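# Hang the ball-filled shallow basket on the stand's peg

## Task

Lift the shallow basket by its cord handle and hang that handle on the peg of the stand; the task counts as done only if all the balls are still inside the basket at the end.

## Robot and tools

Robot: two arms, left_arm and right_arm, each with a parallel two-finger gripper and a wrist camera. Cameras: cam_high, cam_low, cam_left_wrist, cam_right_wrist (each 896x504). Arm roots in the scene frame: left_arm near (-0.049, +0.296, +0.005) m, right_arm near (-0.007, -0.370, +0.045) m, both facing +x with a tiny yaw.

Frame: scene frame, origin at table-top height midway between the nominal bases; +x points out over the table, +z up, left_arm sits on the +y side (not tied to image left/right). Each gripper's fingers point along its own +z and close along its y. end_effector_position is the point between the pads, about 1 cm short of the tips. Reported positions and orientations (end_effector_position in metres, end_effector_quat_wxyz) are in the scene frame and may be off by a few cm, more at long reach.

Motion rows: every moving argument uses rows of 14 numbers, each in [-1, 1]: dx, dy, dz, rx, ry, rz, opening for left_arm, then the same seven for right_arm. Both arms are always in the row. dx, dy, dz are offsets along scene axes; rx, ry, rz form one rotation vector turned about the Hand target's position. Scale: 1.0 equals 0.6 m for translation or 180 degrees for rotation. These six are offsets from the arm's Hand target as it was when the action or move began, not from the previous row, so resending an offset moves the arm further. Six zeros means hold at (or return to) the Hand target. Opening is absolute, not an offset: +1 fully open (0.094 m), -1 closed. A 0 in the opening slot is a real command (half open), so to keep a gripper unchanged resend its current opening.

execute_actions(actions, cameras): actions is a list of actions; each action is up to 15 rows, one per 1/30 s step; a short action repeats its last row to fill 15 steps. cameras lists camera names, ["all"], or []; by default images appear only for an empty actions list. An empty actions list just reports state and images.

move(target, speed, blend, opening_speed, grip_force, blocking, cameras): target is one 14-number row or up to 15 rows, all offsets counted from the same starting Hand targets. Grippers travel in straight lines, taking the shorter turn. speed in m/s (0.002 to 2.9, default 0.25; rotation up to twice that in rad/s), one value or one per target. blend in m rounds corners between listed targets; 0 means stop at each. opening_speed is how fast openings change per second on the -1..+1 scale (0.2 or more); use it for slow, gentle closing. grip_force is newtons per pad, 10 to 50, one value or one per arm; it persists, and lower forces close slowly. blocking=false returns early while the move continues. Paths do not avoid obstacles or the other arm, and all paths stop after 10 s. The result adds a move: line with the ending (done, off_target, moving, held, fault) and limits (paced = pose clipped, held = steps withheld).

wait(seconds 0-10, cameras): lets the scene run with commands held; a running move continues. stop(cameras): brakes the running move. zoom_image(camera, region=[x0,y0,x1,y1] in pixels, at most 504x504): enlarges part of that camera's latest image. read_manual(section): licence texts only. finished_scene(scene): ends the current scene, giving its number; irreversible.

Results: Hand target is the last commanded pose after clipping; new offsets start there. The gripper often rests a few cm off it because of friction and weight; resend or add the missing offset. Orientation commands are clipped to 40 degrees from the measured one per step. grip_measured uses the opening scale; with nothing held it reads slightly wide, and on a gripped hard part slightly narrow. Joint torques include gravity and are noisy; joints 1-3 wrap at ±28 N m. Joint velocities may read within noise. Tool commands shows the present commands. Motor temperatures appear when changed; MOTOR HOT at 75 °C, a fault fold at 90 °C, collapse at 100 °C, so avoid long holds of load, outstretched arms, or pushing into unreachable poses.

Cautions: move slowly near contact; a blocked arm keeps pressing until you command it back past its gripper. Never let the grippers, housings or wrist cameras meet, and never close one gripper on the other's fingers. Avoid routing a gripper close to its own base. Lift the basket level so no ball rolls out, do not drop it or let anything fall or leave the table, and do not strike the stand, peg or table. Release only once the handle rests securely on the peg, opening well above grip_measured. Loose objects may occasionally be nudged by outside pushes.

Each tool is called after ">>>" by a JSON object that holds its "api" and its "payload".

## Session

>>> {"api": "execute_actions", "payload": {"actions": []}}

Scene clock: 0.00 s.
left_arm: end_effector_position=(+0.3512, +0.2478, +0.1116) grip_measured=+1.000 end_effector_quat_wxyz=(+0.602, +0.089, +0.792, -0.054) | right_arm: end_effector_position=(+0.4038, -0.4179, +0.1702) grip_measured=+1.000 end_effector_quat_wxyz=(+0.592, +0.124, +0.786, -0.127)
Joint positions: left_arm=[-0.041 1.572 0.362 0.935 0.134 0.061 0.094] | right_arm=[0.067 1.551 0.464 0.793 0.406 0.065 0.094]
Joint velocities: within noise
Joint torques (N m): no reading
Motor temperatures (°C): left_arm=[29 27 33 34 26 25 24] | right_arm=[27 24 37 31 26 24 26]
Heat: left arm: 34 °C; right arm: 37 °C.
Hand target: left_arm +0.3549, +0.2474, +0.1229; +0.616, +0.090, +0.781, -0.054 | right_arm +0.4049, -0.4186, +0.1745; +0.596, +0.126, +0.783, -0.128
Tool commands: left_gripper/opening=+1.0 right_gripper/opening=+1.0

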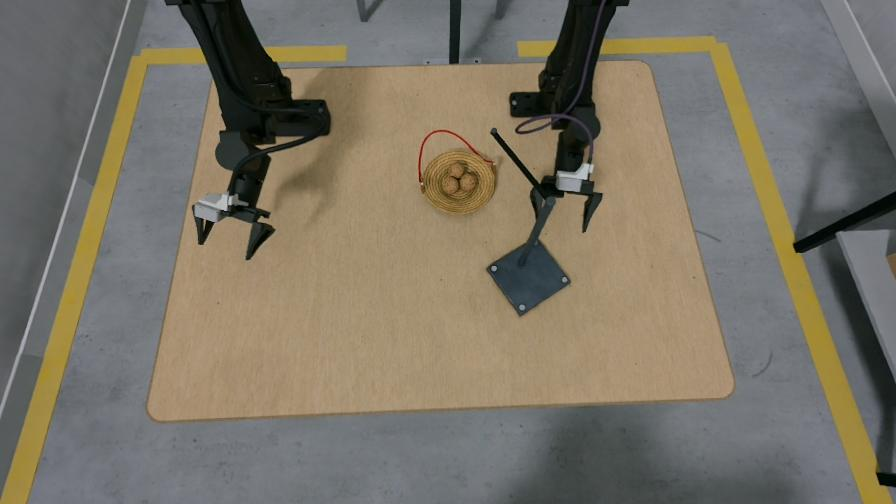

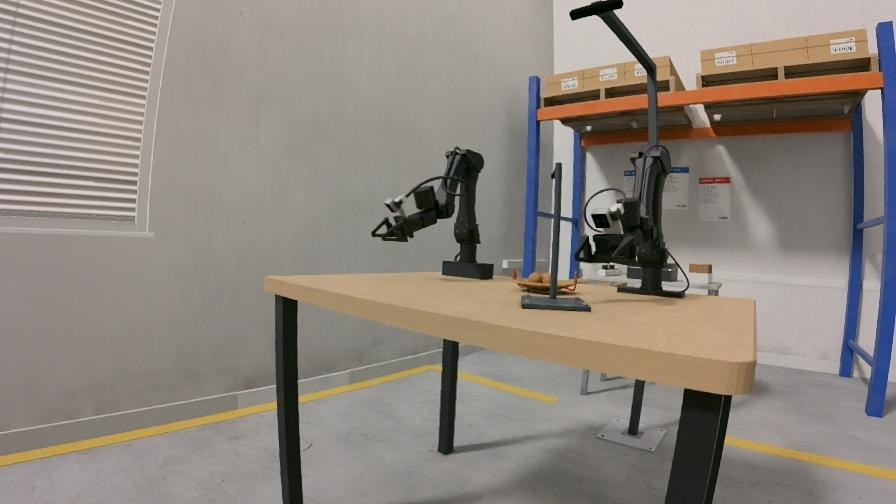

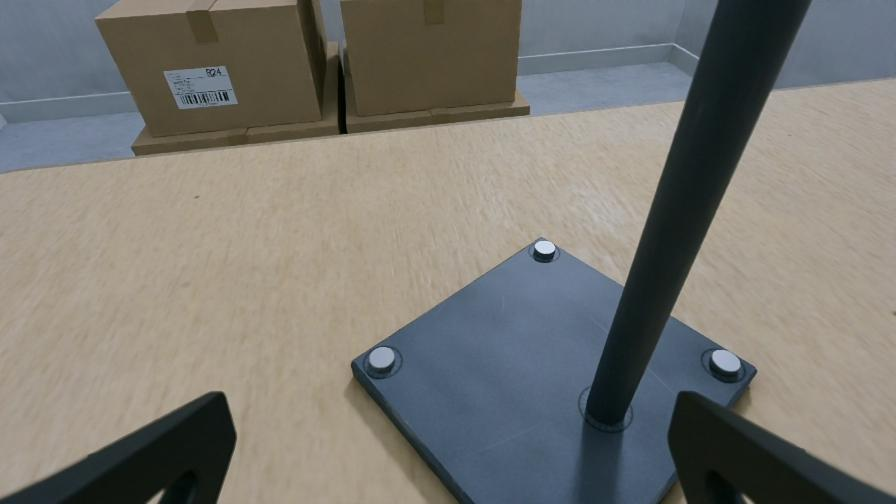

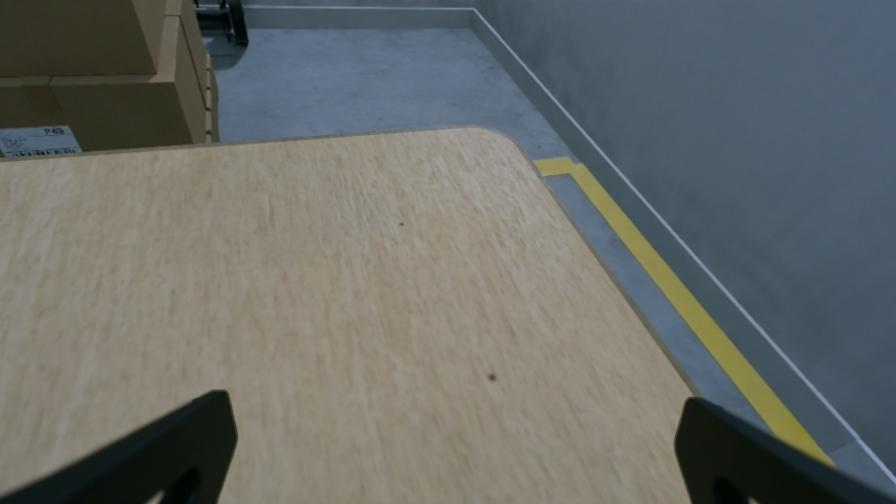

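>>> {"api": "zoom_image", "payload": {"camera": "cam_high", "region": [390, 100, 630, 330]}}

>>> {"api": "zoom_image", "payload": {"camera": "cam_low", "region": [480, 150, 680, 330]}}

Scaled by 2.100 from the camera's 896x504 image, which has a finer 1280x720 frame.

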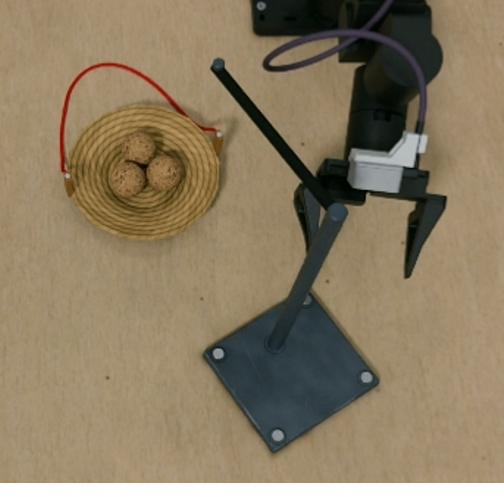

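Scaled by 2.520 from the camera's 896x504 image, which has a finer 1280x720 frame.

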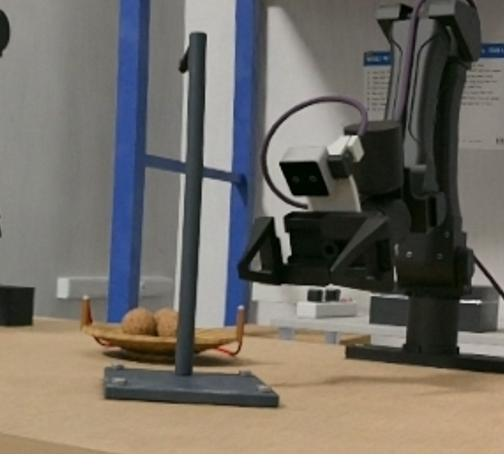

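>>> {"api": "move", "payload": {"target": [[-0.342,0.033,0.128,0.05,0.06,-0.05,1,0,0,0,0,0,0,1],[-0.475,-0.212,0.295,0.296,0.328,-0.284,1,0,0,0,0,0,0,1]], "blend": [0.04,0], "cameras": ["all"]}}

Scene clock: 52.90 s.
left_arm: end_effector_position=(+0.0716, +0.1238, +0.2906) grip_measured=+1.000 end_effector_quat_wxyz=(+0.203, +0.582, +0.785, -0.064) | right_arm: end_effector_position=(+0.4038, -0.4179, +0.1702) grip_measured=+1.000 end_effector_quat_wxyz=(+0.592, +0.124, +0.786, -0.127)
Joint positions: left_arm=[-0.953 1.134 1.561 -1.57 -0.012 0.306 0.094] | right_arm=[0.067 1.551 0.464 0.793 0.406 0.065 0.094]
Joint torques (N m): left_arm=[-0.77 -1.42 8.83 0.89 0.06 0.03] | right_arm=[0.01 -5.27 4.52 1.62 0.13 -0.03]
Heat: left arm: 38 °C; right arm: 37 °C.
Hand target: left_arm +0.0699, +0.1202, +0.2999; +0.001, +0.601, +0.799, +0.001 | right_arm +0.4049, -0.4186, +0.1745; +0.596, +0.126, +0.783, -0.128
Off the commanded pose: left_arm 0.010 m, 24 deg | right_arm 0.005 m, 1 deg.
joint sent to its limit (left arm) — joint 4 (wrist pitch), lower limit. The joint targets are off in orientation, not in position.
move: off_target (left_arm)

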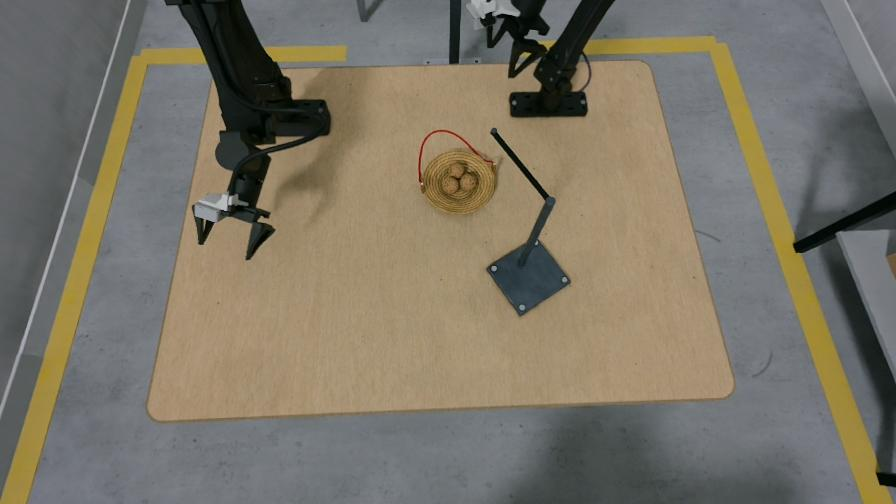

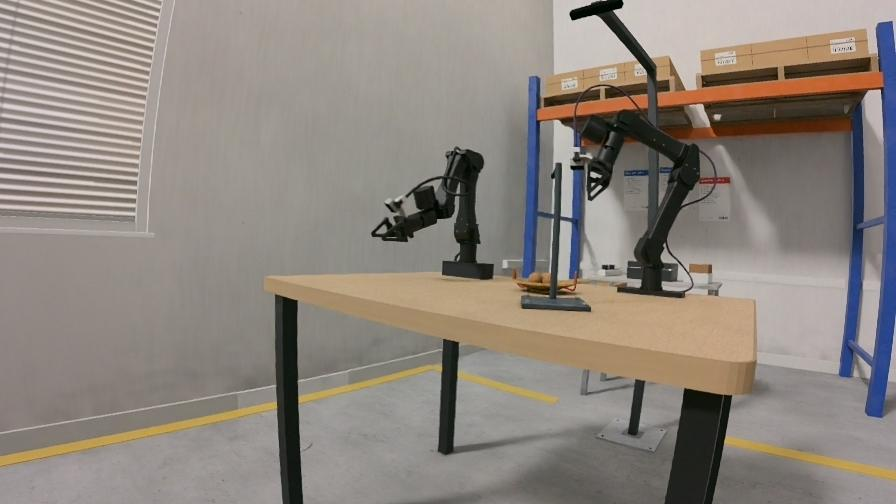

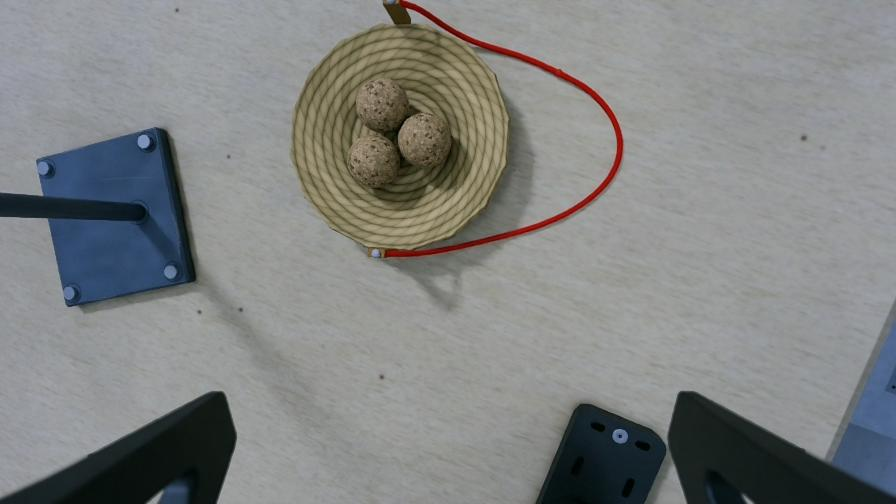

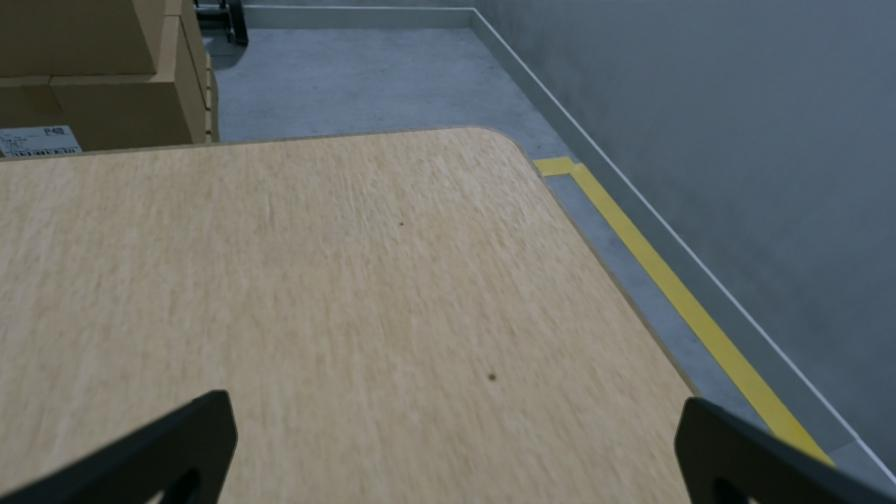

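>>> {"api": "zoom_image", "payload": {"camera": "cam_left_wrist", "region": [280, 0, 700, 330]}}

>>> {"api": "zoom_image", "payload": {"camera": "cam_low", "region": [490, 240, 620, 320]}}

>>> {"api": "zoom_image", "payload": {"camera": "cam_high", "region": [400, 100, 580, 330]}}

Scaled by 1.200 from the camera's 896x504 image, which has a finer 1280x720 frame.

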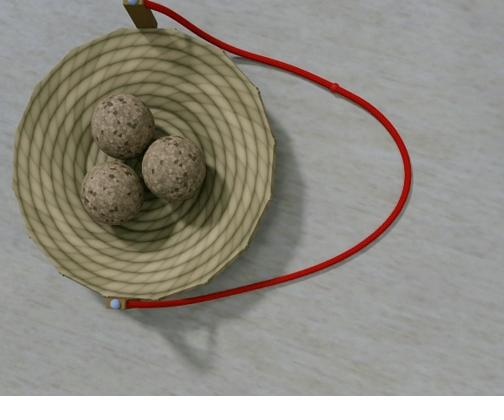

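Scaled by 3.877 from the camera's 896x504 image, which has a finer 1280x720 frame.

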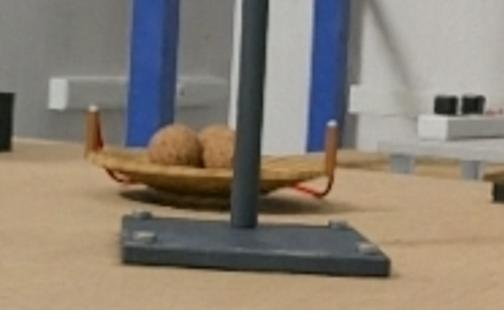

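Scaled by 2.191 from the camera's 896x504 image, which has a finer 1280x720 frame.

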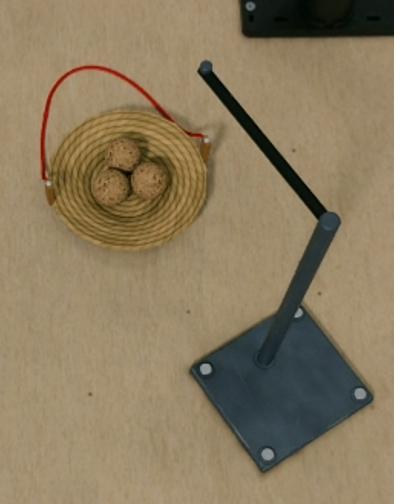

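>>> {"api": "move", "payload": {"target": [-0.0965,-0.22,-0.283,0,0,0,0,0,0,0,0,0,0,1], "cameras": ["cam_left_wrist","cam_high"]}}

Scene clock: 81.80 s.
left_arm: end_effector_position=(+0.0122, +0.0007, +0.1206) grip_measured=+0.002 end_effector_quat_wxyz=(-0.018, +0.602, +0.798, +0.021) | right_arm: end_effector_position=(+0.4038, -0.4179, +0.1702) grip_measured=+1.000 end_effector_quat_wxyz=(+0.592, +0.124, +0.786, -0.127)
Joint positions: left_arm=[-1.352 1.736 1.445 -1.334 -0.008 -0.081 0.047] | right_arm=[0.067 1.551 0.464 0.793 0.406 0.065 0.094]
Joint torques (N m): left_arm=[-0.58 -8.25 9.51 0.23 0.02 -0.08] | right_arm=[-0.05 -5.26 4.56 1.61 0.12 -0.02]
Heat: left arm: 36 °C; right arm: 37 °C.
Hand target: left_arm +0.0120, -0.0119, +0.1301; +0.001, +0.601, +0.799, +0.001 | right_arm +0.4049, -0.4186, +0.1745; +0.596, +0.126, +0.783, -0.128
Off the commanded pose: left_arm 0.016 m, 3 deg | right_arm 0.005 m, 1 deg.
move: off_target (left_arm)
Images, in order (width x height): cam_high 896x504, cam_left_wrist 896x504.

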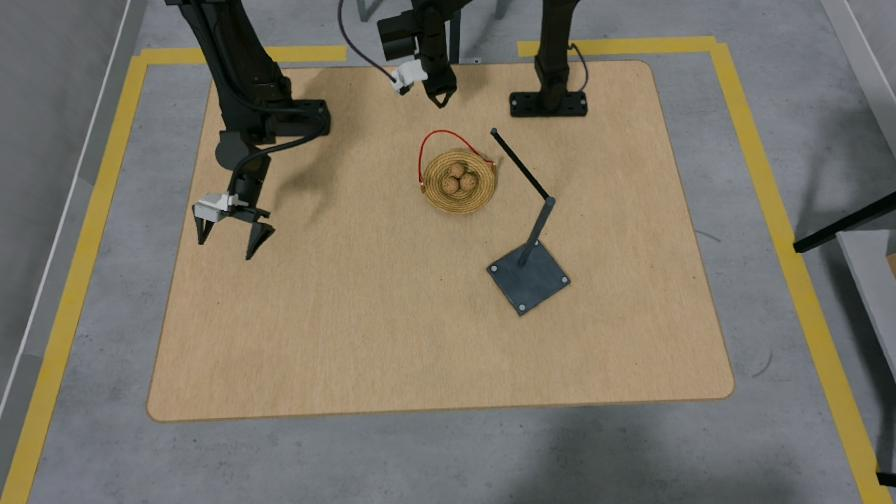

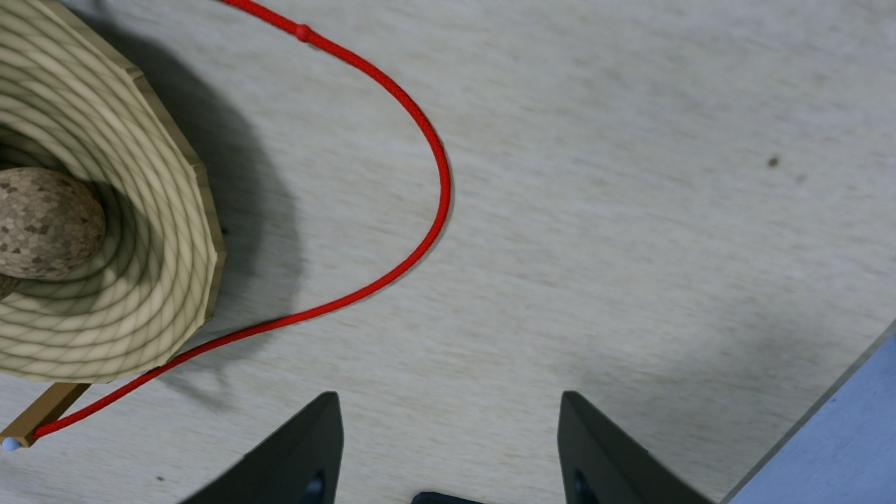

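>>> {"api": "move", "payload": {"target": [0.0067,-0.02,-0.137,0,0,0,-0.1,0,0,0,0,0,0,1], "cameras": ["cam_left_wrist"]}}

Scene clock: 88.23 s.
left_arm: end_effector_position=(+0.0161, -0.0190, +0.0484) grip_measured=-0.098 end_effector_quat_wxyz=(-0.005, +0.602, +0.798, +0.009) | right_arm: end_effector_position=(+0.4038, -0.4179, +0.1702) grip_measured=+1.000 end_effector_quat_wxyz=(+0.592, +0.124, +0.786, -0.127)
Joint positions: left_arm=[-1.352 1.829 1.268 -1.029 -0.007 -0.081 0.042] | right_arm=[0.067 1.551 0.464 0.793 0.406 0.065 0.094]
Joint torques (N m): left_arm=[-0.12 -8.25 6.22 0.37 0.02 -0.05] | right_arm=[-0.05 -5.29 4.52 1.61 0.14 -0.03]
Heat: left arm: 36 °C; right arm: 37 °C.
Hand target: left_arm +0.0160, -0.0238, +0.0480; +0.001, +0.601, +0.799, +0.001 | right_arm +0.4049, -0.4186, +0.1745; +0.596, +0.126, +0.783, -0.128
Off the commanded pose: left_arm 0.005 m, 1 deg | right_arm 0.005 m, 1 deg.
move: done
Images, in order (width x height): cam_left_wrist 896x504.

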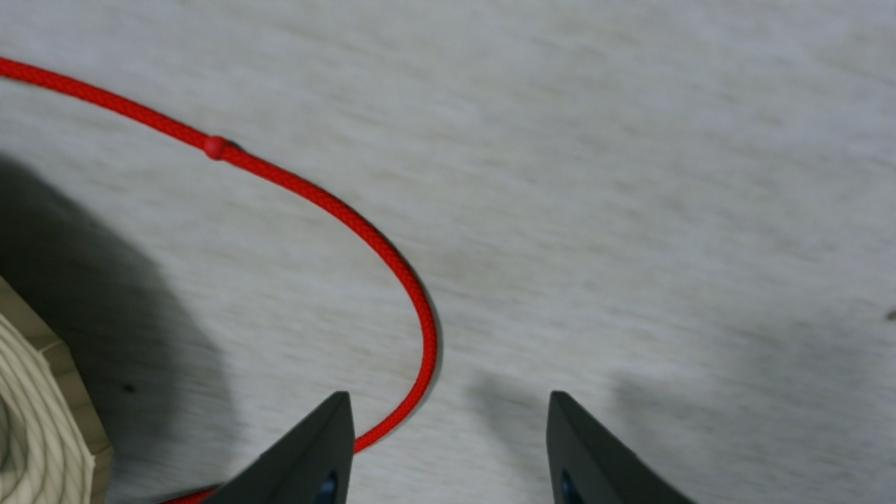

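>>> {"api": "move", "payload": {"target": [0,0.013,-0.056,0,0,0,-0.1,0,0,0,0,0,0,1], "speed": 0.06, "cameras": ["cam_left_wrist"]}}

Scene clock: 97.30 s.
left_arm: end_effector_position=(+0.0149, -0.0134, +0.0177) grip_measured=-0.098 end_effector_quat_wxyz=(-0.001, +0.602, +0.798, +0.006) | right_arm: end_effector_position=(+0.4038, -0.4179, +0.1702) grip_measured=+1.000 end_effector_quat_wxyz=(+0.592, +0.124, +0.786, -0.127)
Joint positions: left_arm=[-1.352 1.844 1.156 -0.892 -0.007 -0.081 0.042] | right_arm=[0.067 1.551 0.464 0.793 0.406 0.065 0.094]
Joint torques (N m): left_arm=[0.32 -7.6 5.57 0.35 0.02 0] | right_arm=[-0.01 -5.2 4.53 1.59 0.12 -0.04]
Heat: left arm: 35 °C; right arm: 37 °C.
Hand target: left_arm +0.0160, -0.0160, +0.0143; +0.001, +0.601, +0.799, +0.001 | right_arm +0.4049, -0.4186, +0.1745; +0.596, +0.126, +0.783, -0.128
Off the commanded pose: left_arm 0.004 m, 1 deg | right_arm 0.005 m, 1 deg.
move: done
Images, in order (width x height): cam_left_wrist 896x504.

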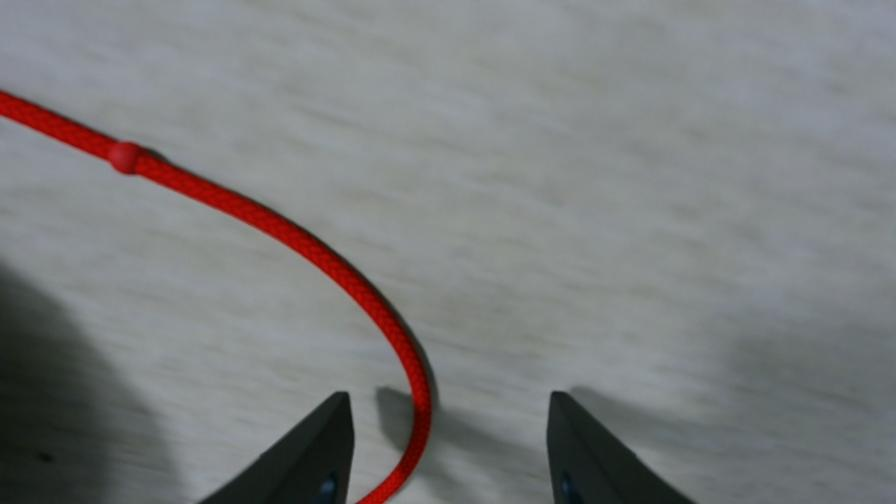

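>>> {"api": "move", "payload": {"target": [[0.003,0.002,-0.0135,0,0,0,-0.1,0,0,0,0,0,0,1],[0.003,0.002,-0.0135,0,0,0,-1,0,0,0,0,0,0,1]], "speed": 0.04, "opening_speed": 0.6, "cameras": ["cam_left_wrist"]}}

Scene clock: 104.50 s.
left_arm: end_effector_position=(+0.0151, -0.0134, +0.0103) grip_measured=-0.952 end_effector_quat_wxyz=(+0.000, +0.603, +0.798, +0.005) | right_arm: end_effector_position=(+0.4038, -0.4179, +0.1702) grip_measured=+1.000 end_effector_quat_wxyz=(+0.592, +0.124, +0.786, -0.127)
Joint positions: left_arm=[-1.352 1.854 1.136 -0.859 -0.007 -0.08 0.002] | right_arm=[0.067 1.551 0.464 0.793 0.406 0.065 0.094]
Joint torques (N m): left_arm=[0.87 -7.49 5.38 0.39 0.01 0.05] | right_arm=[-0.06 -5.23 4.55 1.62 0.13 -0.03]
Heat: left arm: 34 °C; right arm: 37 °C.
Hand target: left_arm +0.0178, -0.0148, +0.0062; +0.001, +0.601, +0.799, +0.001 | right_arm +0.4049, -0.4186, +0.1745; +0.596, +0.126, +0.783, -0.128
Off the commanded pose: left_arm 0.005 m, 0 deg | right_arm 0.005 m, 1 deg.
move: done
Images, in order (width x height): cam_left_wrist 896x504.

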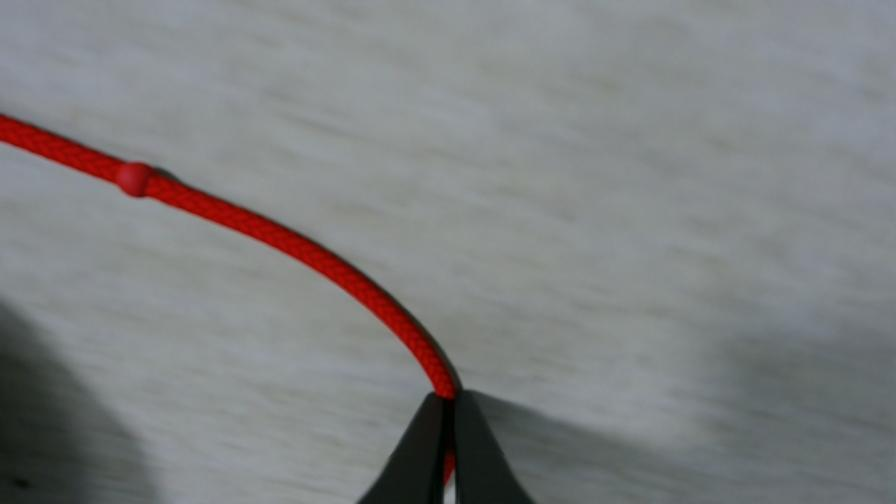

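>>> {"api": "move", "payload": {"target": [[0.08,0.02,0.15,0,0,0,-1,0,0,0,0,0,0,1],[0.22,0.045,0.24,0,0,0,-1,0,0,0,0,0,0,1]], "speed": 0.1, "blend": [0.03,0], "cameras": ["all"]}}

>>> {"api": "zoom_image", "payload": {"camera": "cam_high", "region": [400, 0, 600, 330]}}

>>> {"api": "zoom_image", "payload": {"camera": "cam_low", "region": [490, 70, 690, 320]}}

Scene clock: 114.57 s.
left_arm: end_effector_position=(+0.1460, +0.0173, +0.1451) grip_measured=-0.957 end_effector_quat_wxyz=(-0.006, +0.599, +0.801, +0.005) | right_arm: end_effector_position=(+0.4038, -0.4179, +0.1702) grip_measured=+1.000 end_effector_quat_wxyz=(+0.592, +0.124, +0.786, -0.127)
Joint positions: left_arm=[-0.944 1.85 1.684 -1.419 -0.005 0.319 0.002] | right_arm=[0.067 1.551 0.464 0.793 0.406 0.065 0.094]
Joint torques (N m): left_arm=[0.14 -7.87 9.8 0.09 -0.01 0.04] | right_arm=[-0.03 -5.23 4.55 1.6 0.13 -0.04]
Heat: left arm: 35 °C; right arm: 37 °C.
Hand target: left_arm +0.1499, +0.0122, +0.1503; +0.001, +0.601, +0.799, +0.001 | right_arm +0.4049, -0.4186, +0.1745; +0.596, +0.126, +0.783, -0.128
Off the commanded pose: left_arm 0.008 m, 1 deg | right_arm 0.005 m, 1 deg.
move: done

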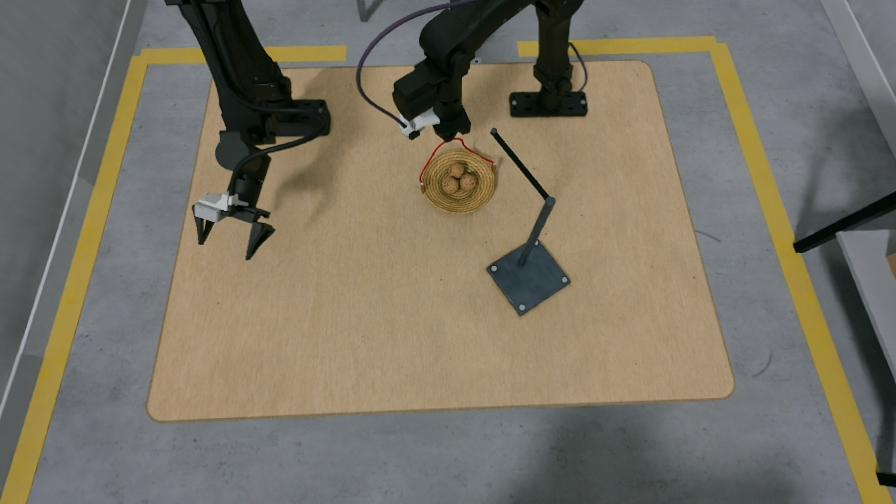

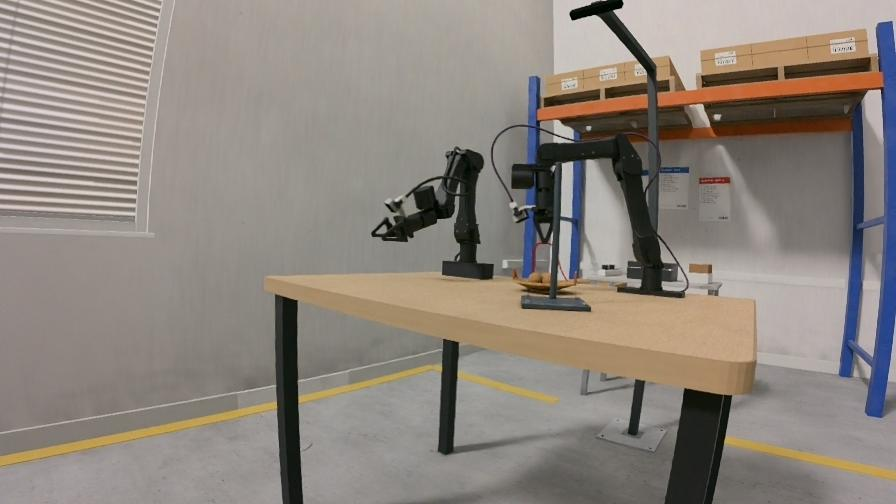

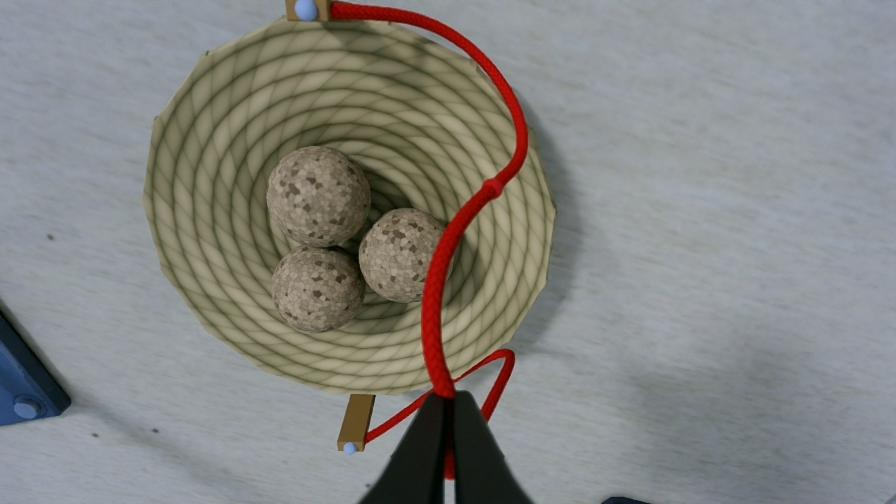

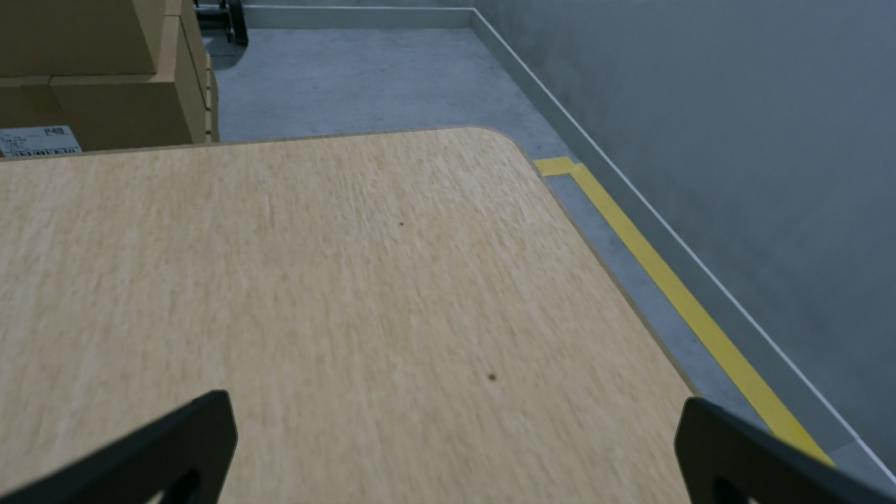

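Scaled by 1.527 from the camera's 896x504 image, which has a finer 1280x720 frame.

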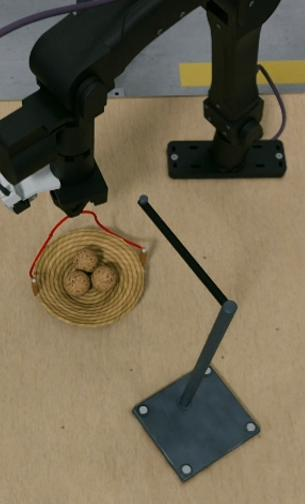

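Scaled by 2.016 from the camera's 896x504 image, which has a finer 1280x720 frame.

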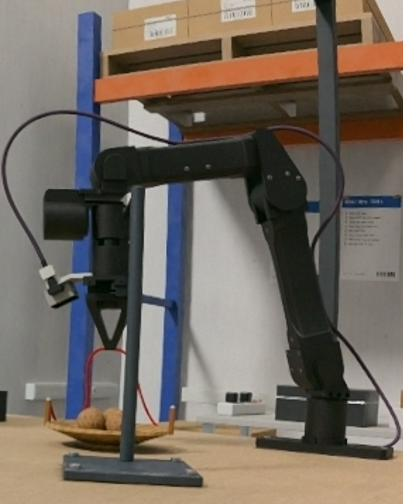

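>>> {"api": "move", "payload": {"target": [0.058,0.035,0.06,-0.254,-0.116,0.0886,-1,0,0,0,0,0,0,1], "speed": 0.1, "cameras": ["all"]}}

>>> {"api": "zoom_image", "payload": {"camera": "cam_low", "region": [490, 90, 690, 320]}}

>>> {"api": "zoom_image", "payload": {"camera": "cam_high", "region": [400, 50, 600, 330]}}

Scene clock: 192.33 s.
left_arm: end_effector_position=(+0.1822, +0.0344, +0.1754) grip_measured=-0.957 end_effector_quat_wxyz=(+0.352, +0.438, +0.805, -0.191) | right_arm: end_effector_position=(+0.4038, -0.4179, +0.1702) grip_measured=+1.000 end_effector_quat_wxyz=(+0.592, +0.124, +0.786, -0.127)
Joint positions: left_arm=[-0.741 1.17 0.85 -0.441 0.17 0.161 0.002] | right_arm=[0.067 1.551 0.464 0.793 0.406 0.065 0.094]
Joint torques (N m): left_arm=[0.62 -5.86 7.13 1.68 0.14 -0.08] | right_arm=[-0.01 -5.24 4.49 1.61 0.13 -0.02]
Heat: left arm: 36 °C; right arm: 37 °C.
Hand target: left_arm +0.1846, +0.0332, +0.1862; +0.372, +0.431, +0.797, -0.201 | right_arm +0.4049, -0.4186, +0.1745; +0.596, +0.126, +0.783, -0.128
Off the commanded pose: left_arm 0.011 m, 3 deg | right_arm 0.005 m, 1 deg.
move: off_target (left_arm)

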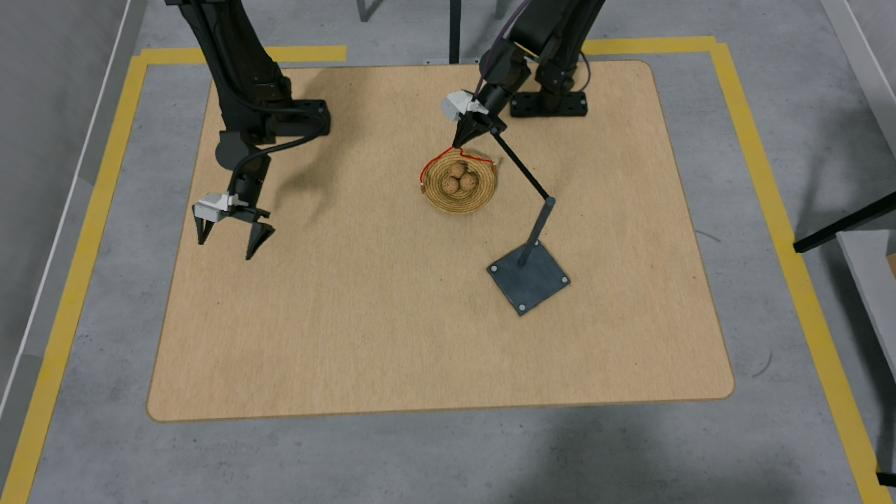

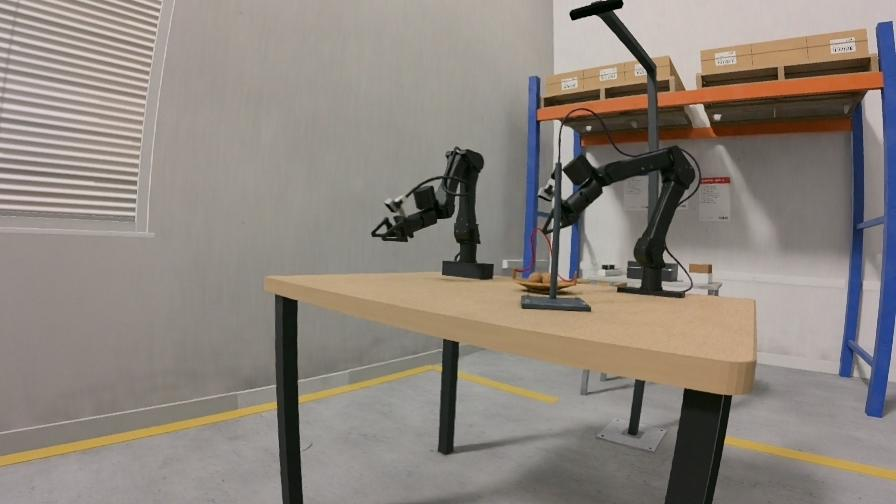

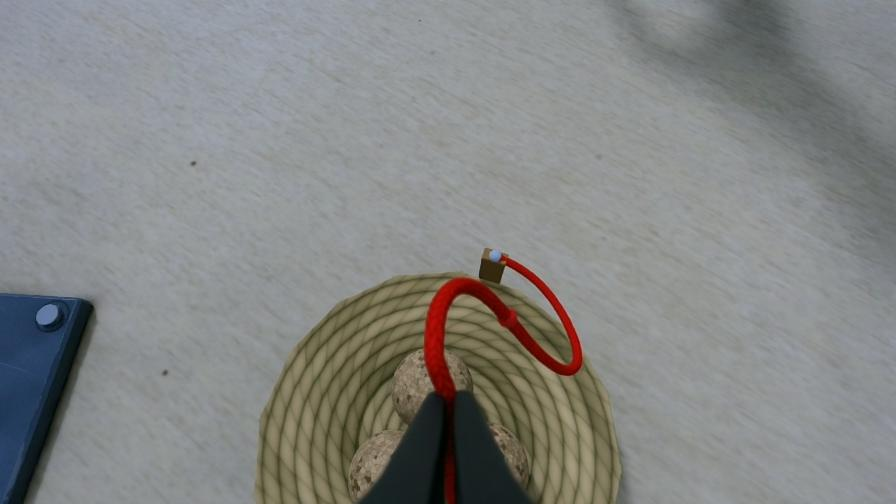

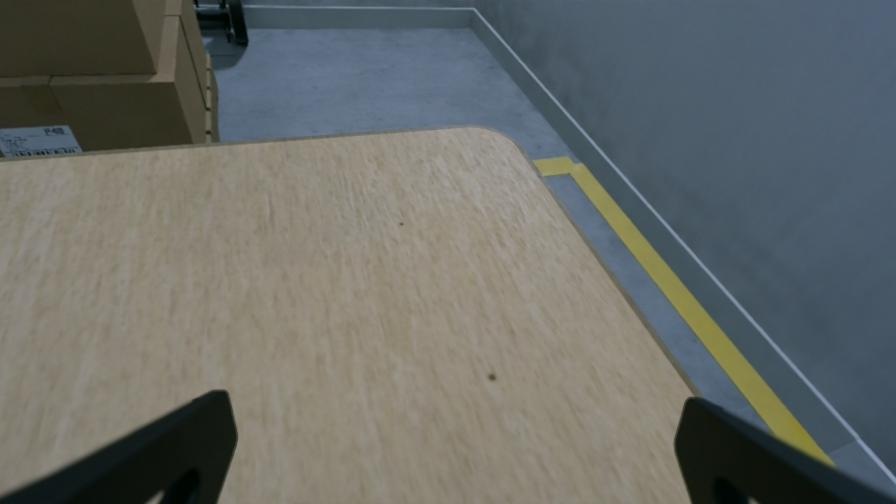

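Scaled by 2.191 from the camera's 896x504 image, which has a finer 1280x720 frame.

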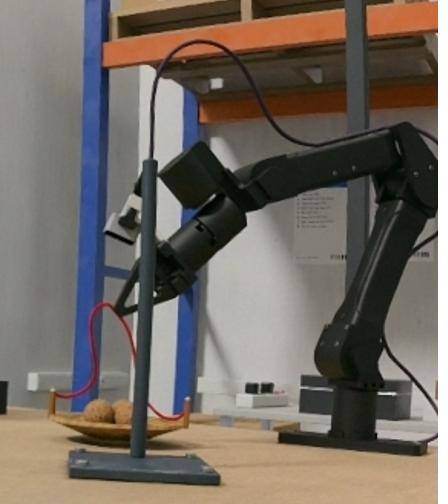

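Scaled by 1.800 from the camera's 896x504 image, which has a finer 1280x720 frame.

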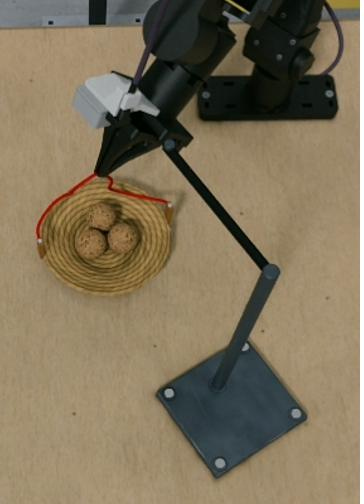

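>>> {"api": "move", "payload": {"target": [0,0,0.1,0,0,0,-1,0,0,0,0,0,0,1], "speed": 0.05, "cameras": ["all"]}}

>>> {"api": "zoom_image", "payload": {"camera": "cam_low", "region": [490, 90, 690, 320]}}

Scene clock: 197.57 s.
left_arm: end_effector_position=(+0.1807, +0.0357, +0.2257) grip_measured=-0.957 end_effector_quat_wxyz=(+0.351, +0.438, +0.805, -0.191) | right_arm: end_effector_position=(+0.4038, -0.4179, +0.1702) grip_measured=+1.000 end_effector_quat_wxyz=(+0.592, +0.124, +0.786, -0.127)
Joint positions: left_arm=[-0.741 1.168 1.051 -0.645 0.17 0.161 0.002] | right_arm=[0.067 1.551 0.464 0.793 0.406 0.065 0.094]
Joint torques (N m): left_arm=[0.58 -4.67 11.28 1.44 0.14 -0.07] | right_arm=[-0.06 -5.27 4.52 1.62 0.13 -0.03]
Heat: left arm: 36 °C; right arm: 37 °C.
Hand target: left_arm +0.1846, +0.0332, +0.2462; +0.372, +0.431, +0.797, -0.201 | right_arm +0.4049, -0.4186, +0.1745; +0.596, +0.126, +0.783, -0.128
Off the commanded pose: left_arm 0.021 m, 3 deg | right_arm 0.005 m, 1 deg.
move: off_target (left_arm)

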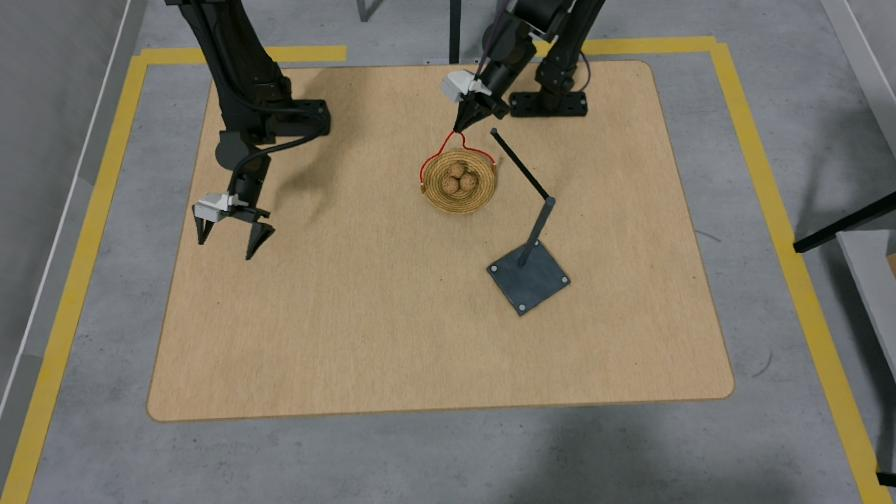

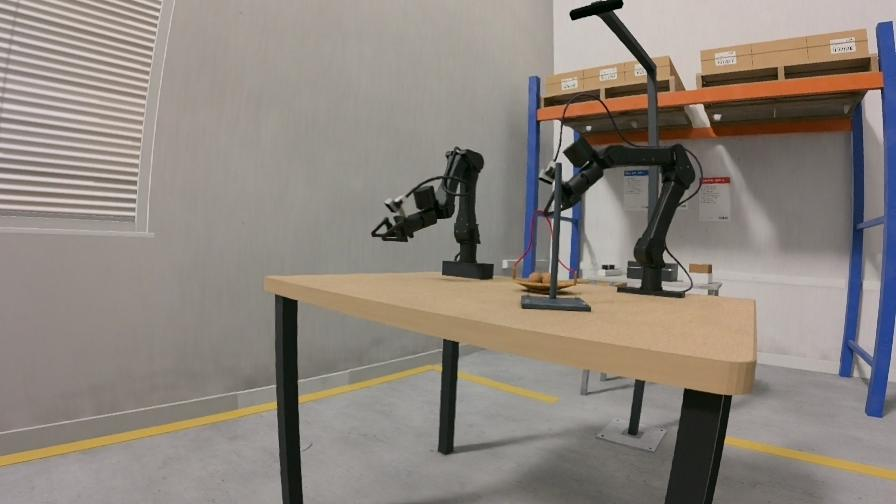

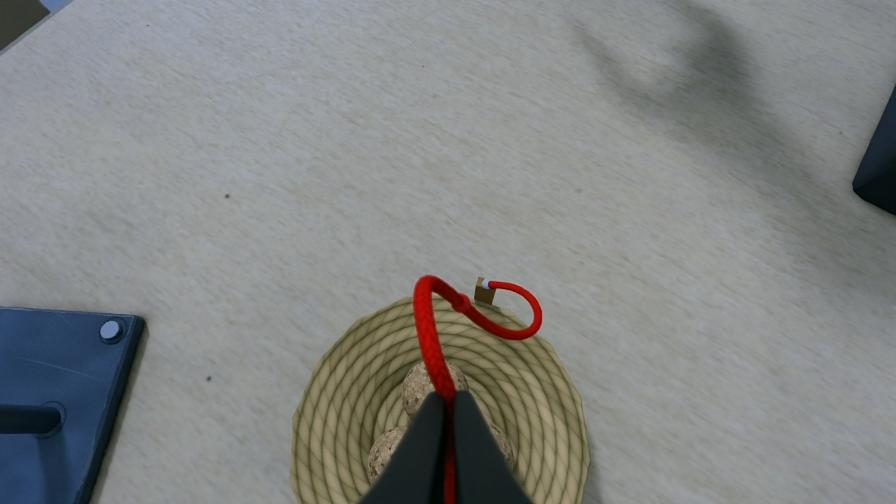

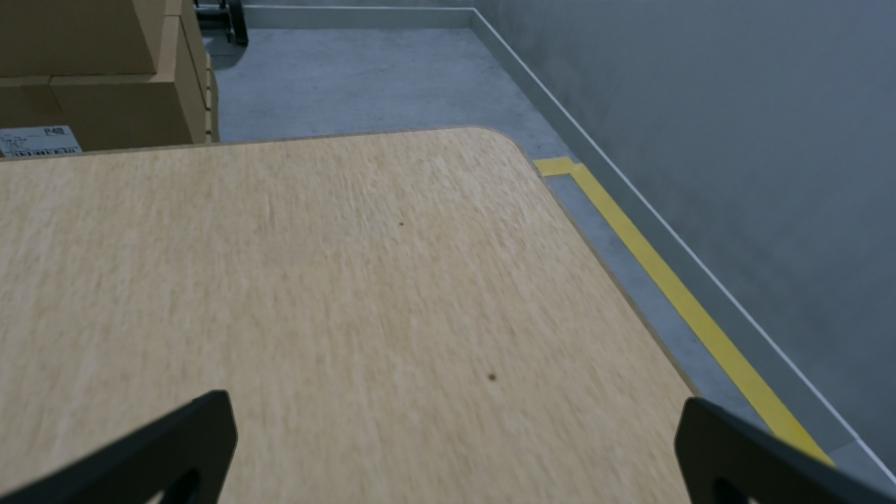

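Scaled by 2.191 from the camera's 896x504 image, which has a finer 1280x720 frame.

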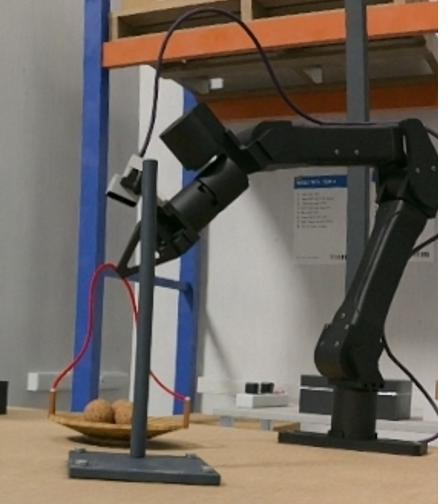

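>>> {"api": "move", "payload": {"target": [0.003,-0.003,0.085,0,0,0,-1,0,0,0,0,0,0,1], "speed": 0.04, "cameras": ["cam_low","cam_left_wrist"]}}

>>> {"api": "zoom_image", "payload": {"camera": "cam_low", "region": [490, 90, 690, 320]}}

Scene clock: 202.53 s.
left_arm: end_effector_position=(+0.1811, +0.0354, +0.2773) grip_measured=-0.957 end_effector_quat_wxyz=(+0.350, +0.438, +0.806, -0.191) | right_arm: end_effector_position=(+0.4038, -0.4179, +0.1702) grip_measured=+1.000 end_effector_quat_wxyz=(+0.592, +0.124, +0.786, -0.127)
Joint positions: left_arm=[-0.741 1.214 1.29 -0.84 0.17 0.161 0.002] | right_arm=[0.067 1.551 0.464 0.793 0.406 0.065 0.094]
Joint torques (N m): left_arm=[0.58 -3.69 11.51 1.51 0.12 -0.08] | right_arm=[-0.05 -5.24 4.51 1.6 0.14 -0.03]
Heat: left arm: 37 °C; right arm: 37 °C.
Hand target: left_arm +0.1864, +0.0314, +0.2971; +0.372, +0.431, +0.797, -0.201 | right_arm +0.4049, -0.4186, +0.1745; +0.596, +0.126, +0.783, -0.128
Off the commanded pose: left_arm 0.021 m, 3 deg | right_arm 0.005 m, 1 deg.
move: off_target (left_arm)
Images, in order (width x height): cam_low 896x504, cam_left_wrist 896x504.

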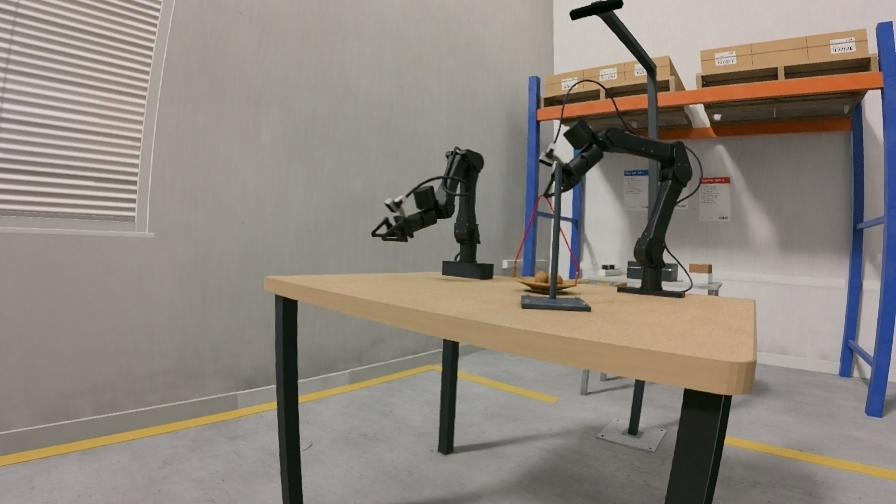

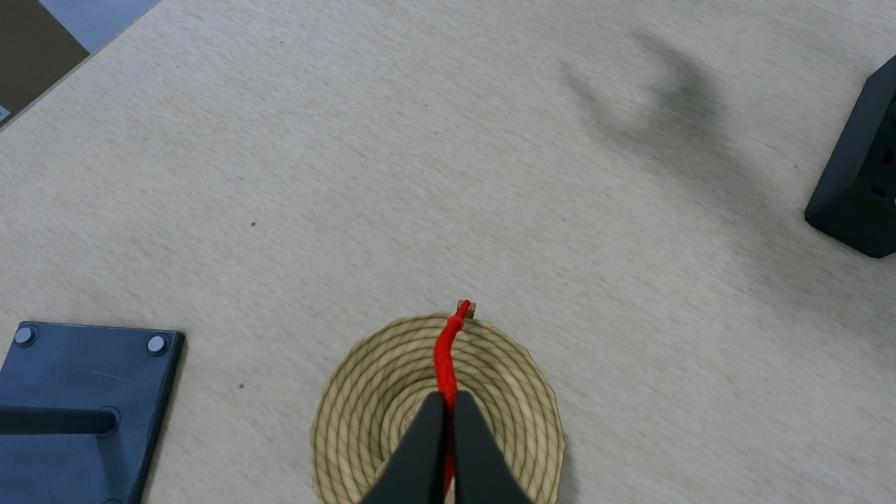

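Scaled by 2.191 from the camera's 896x504 image, which has a finer 1280x720 frame.

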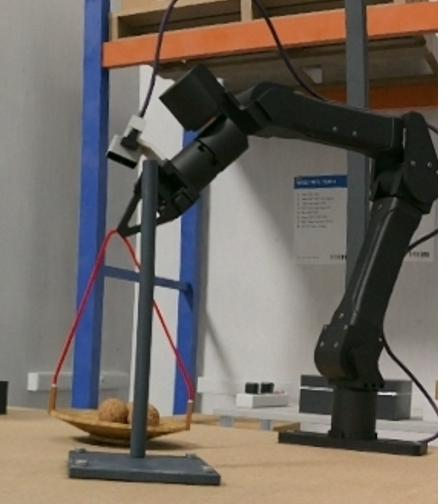

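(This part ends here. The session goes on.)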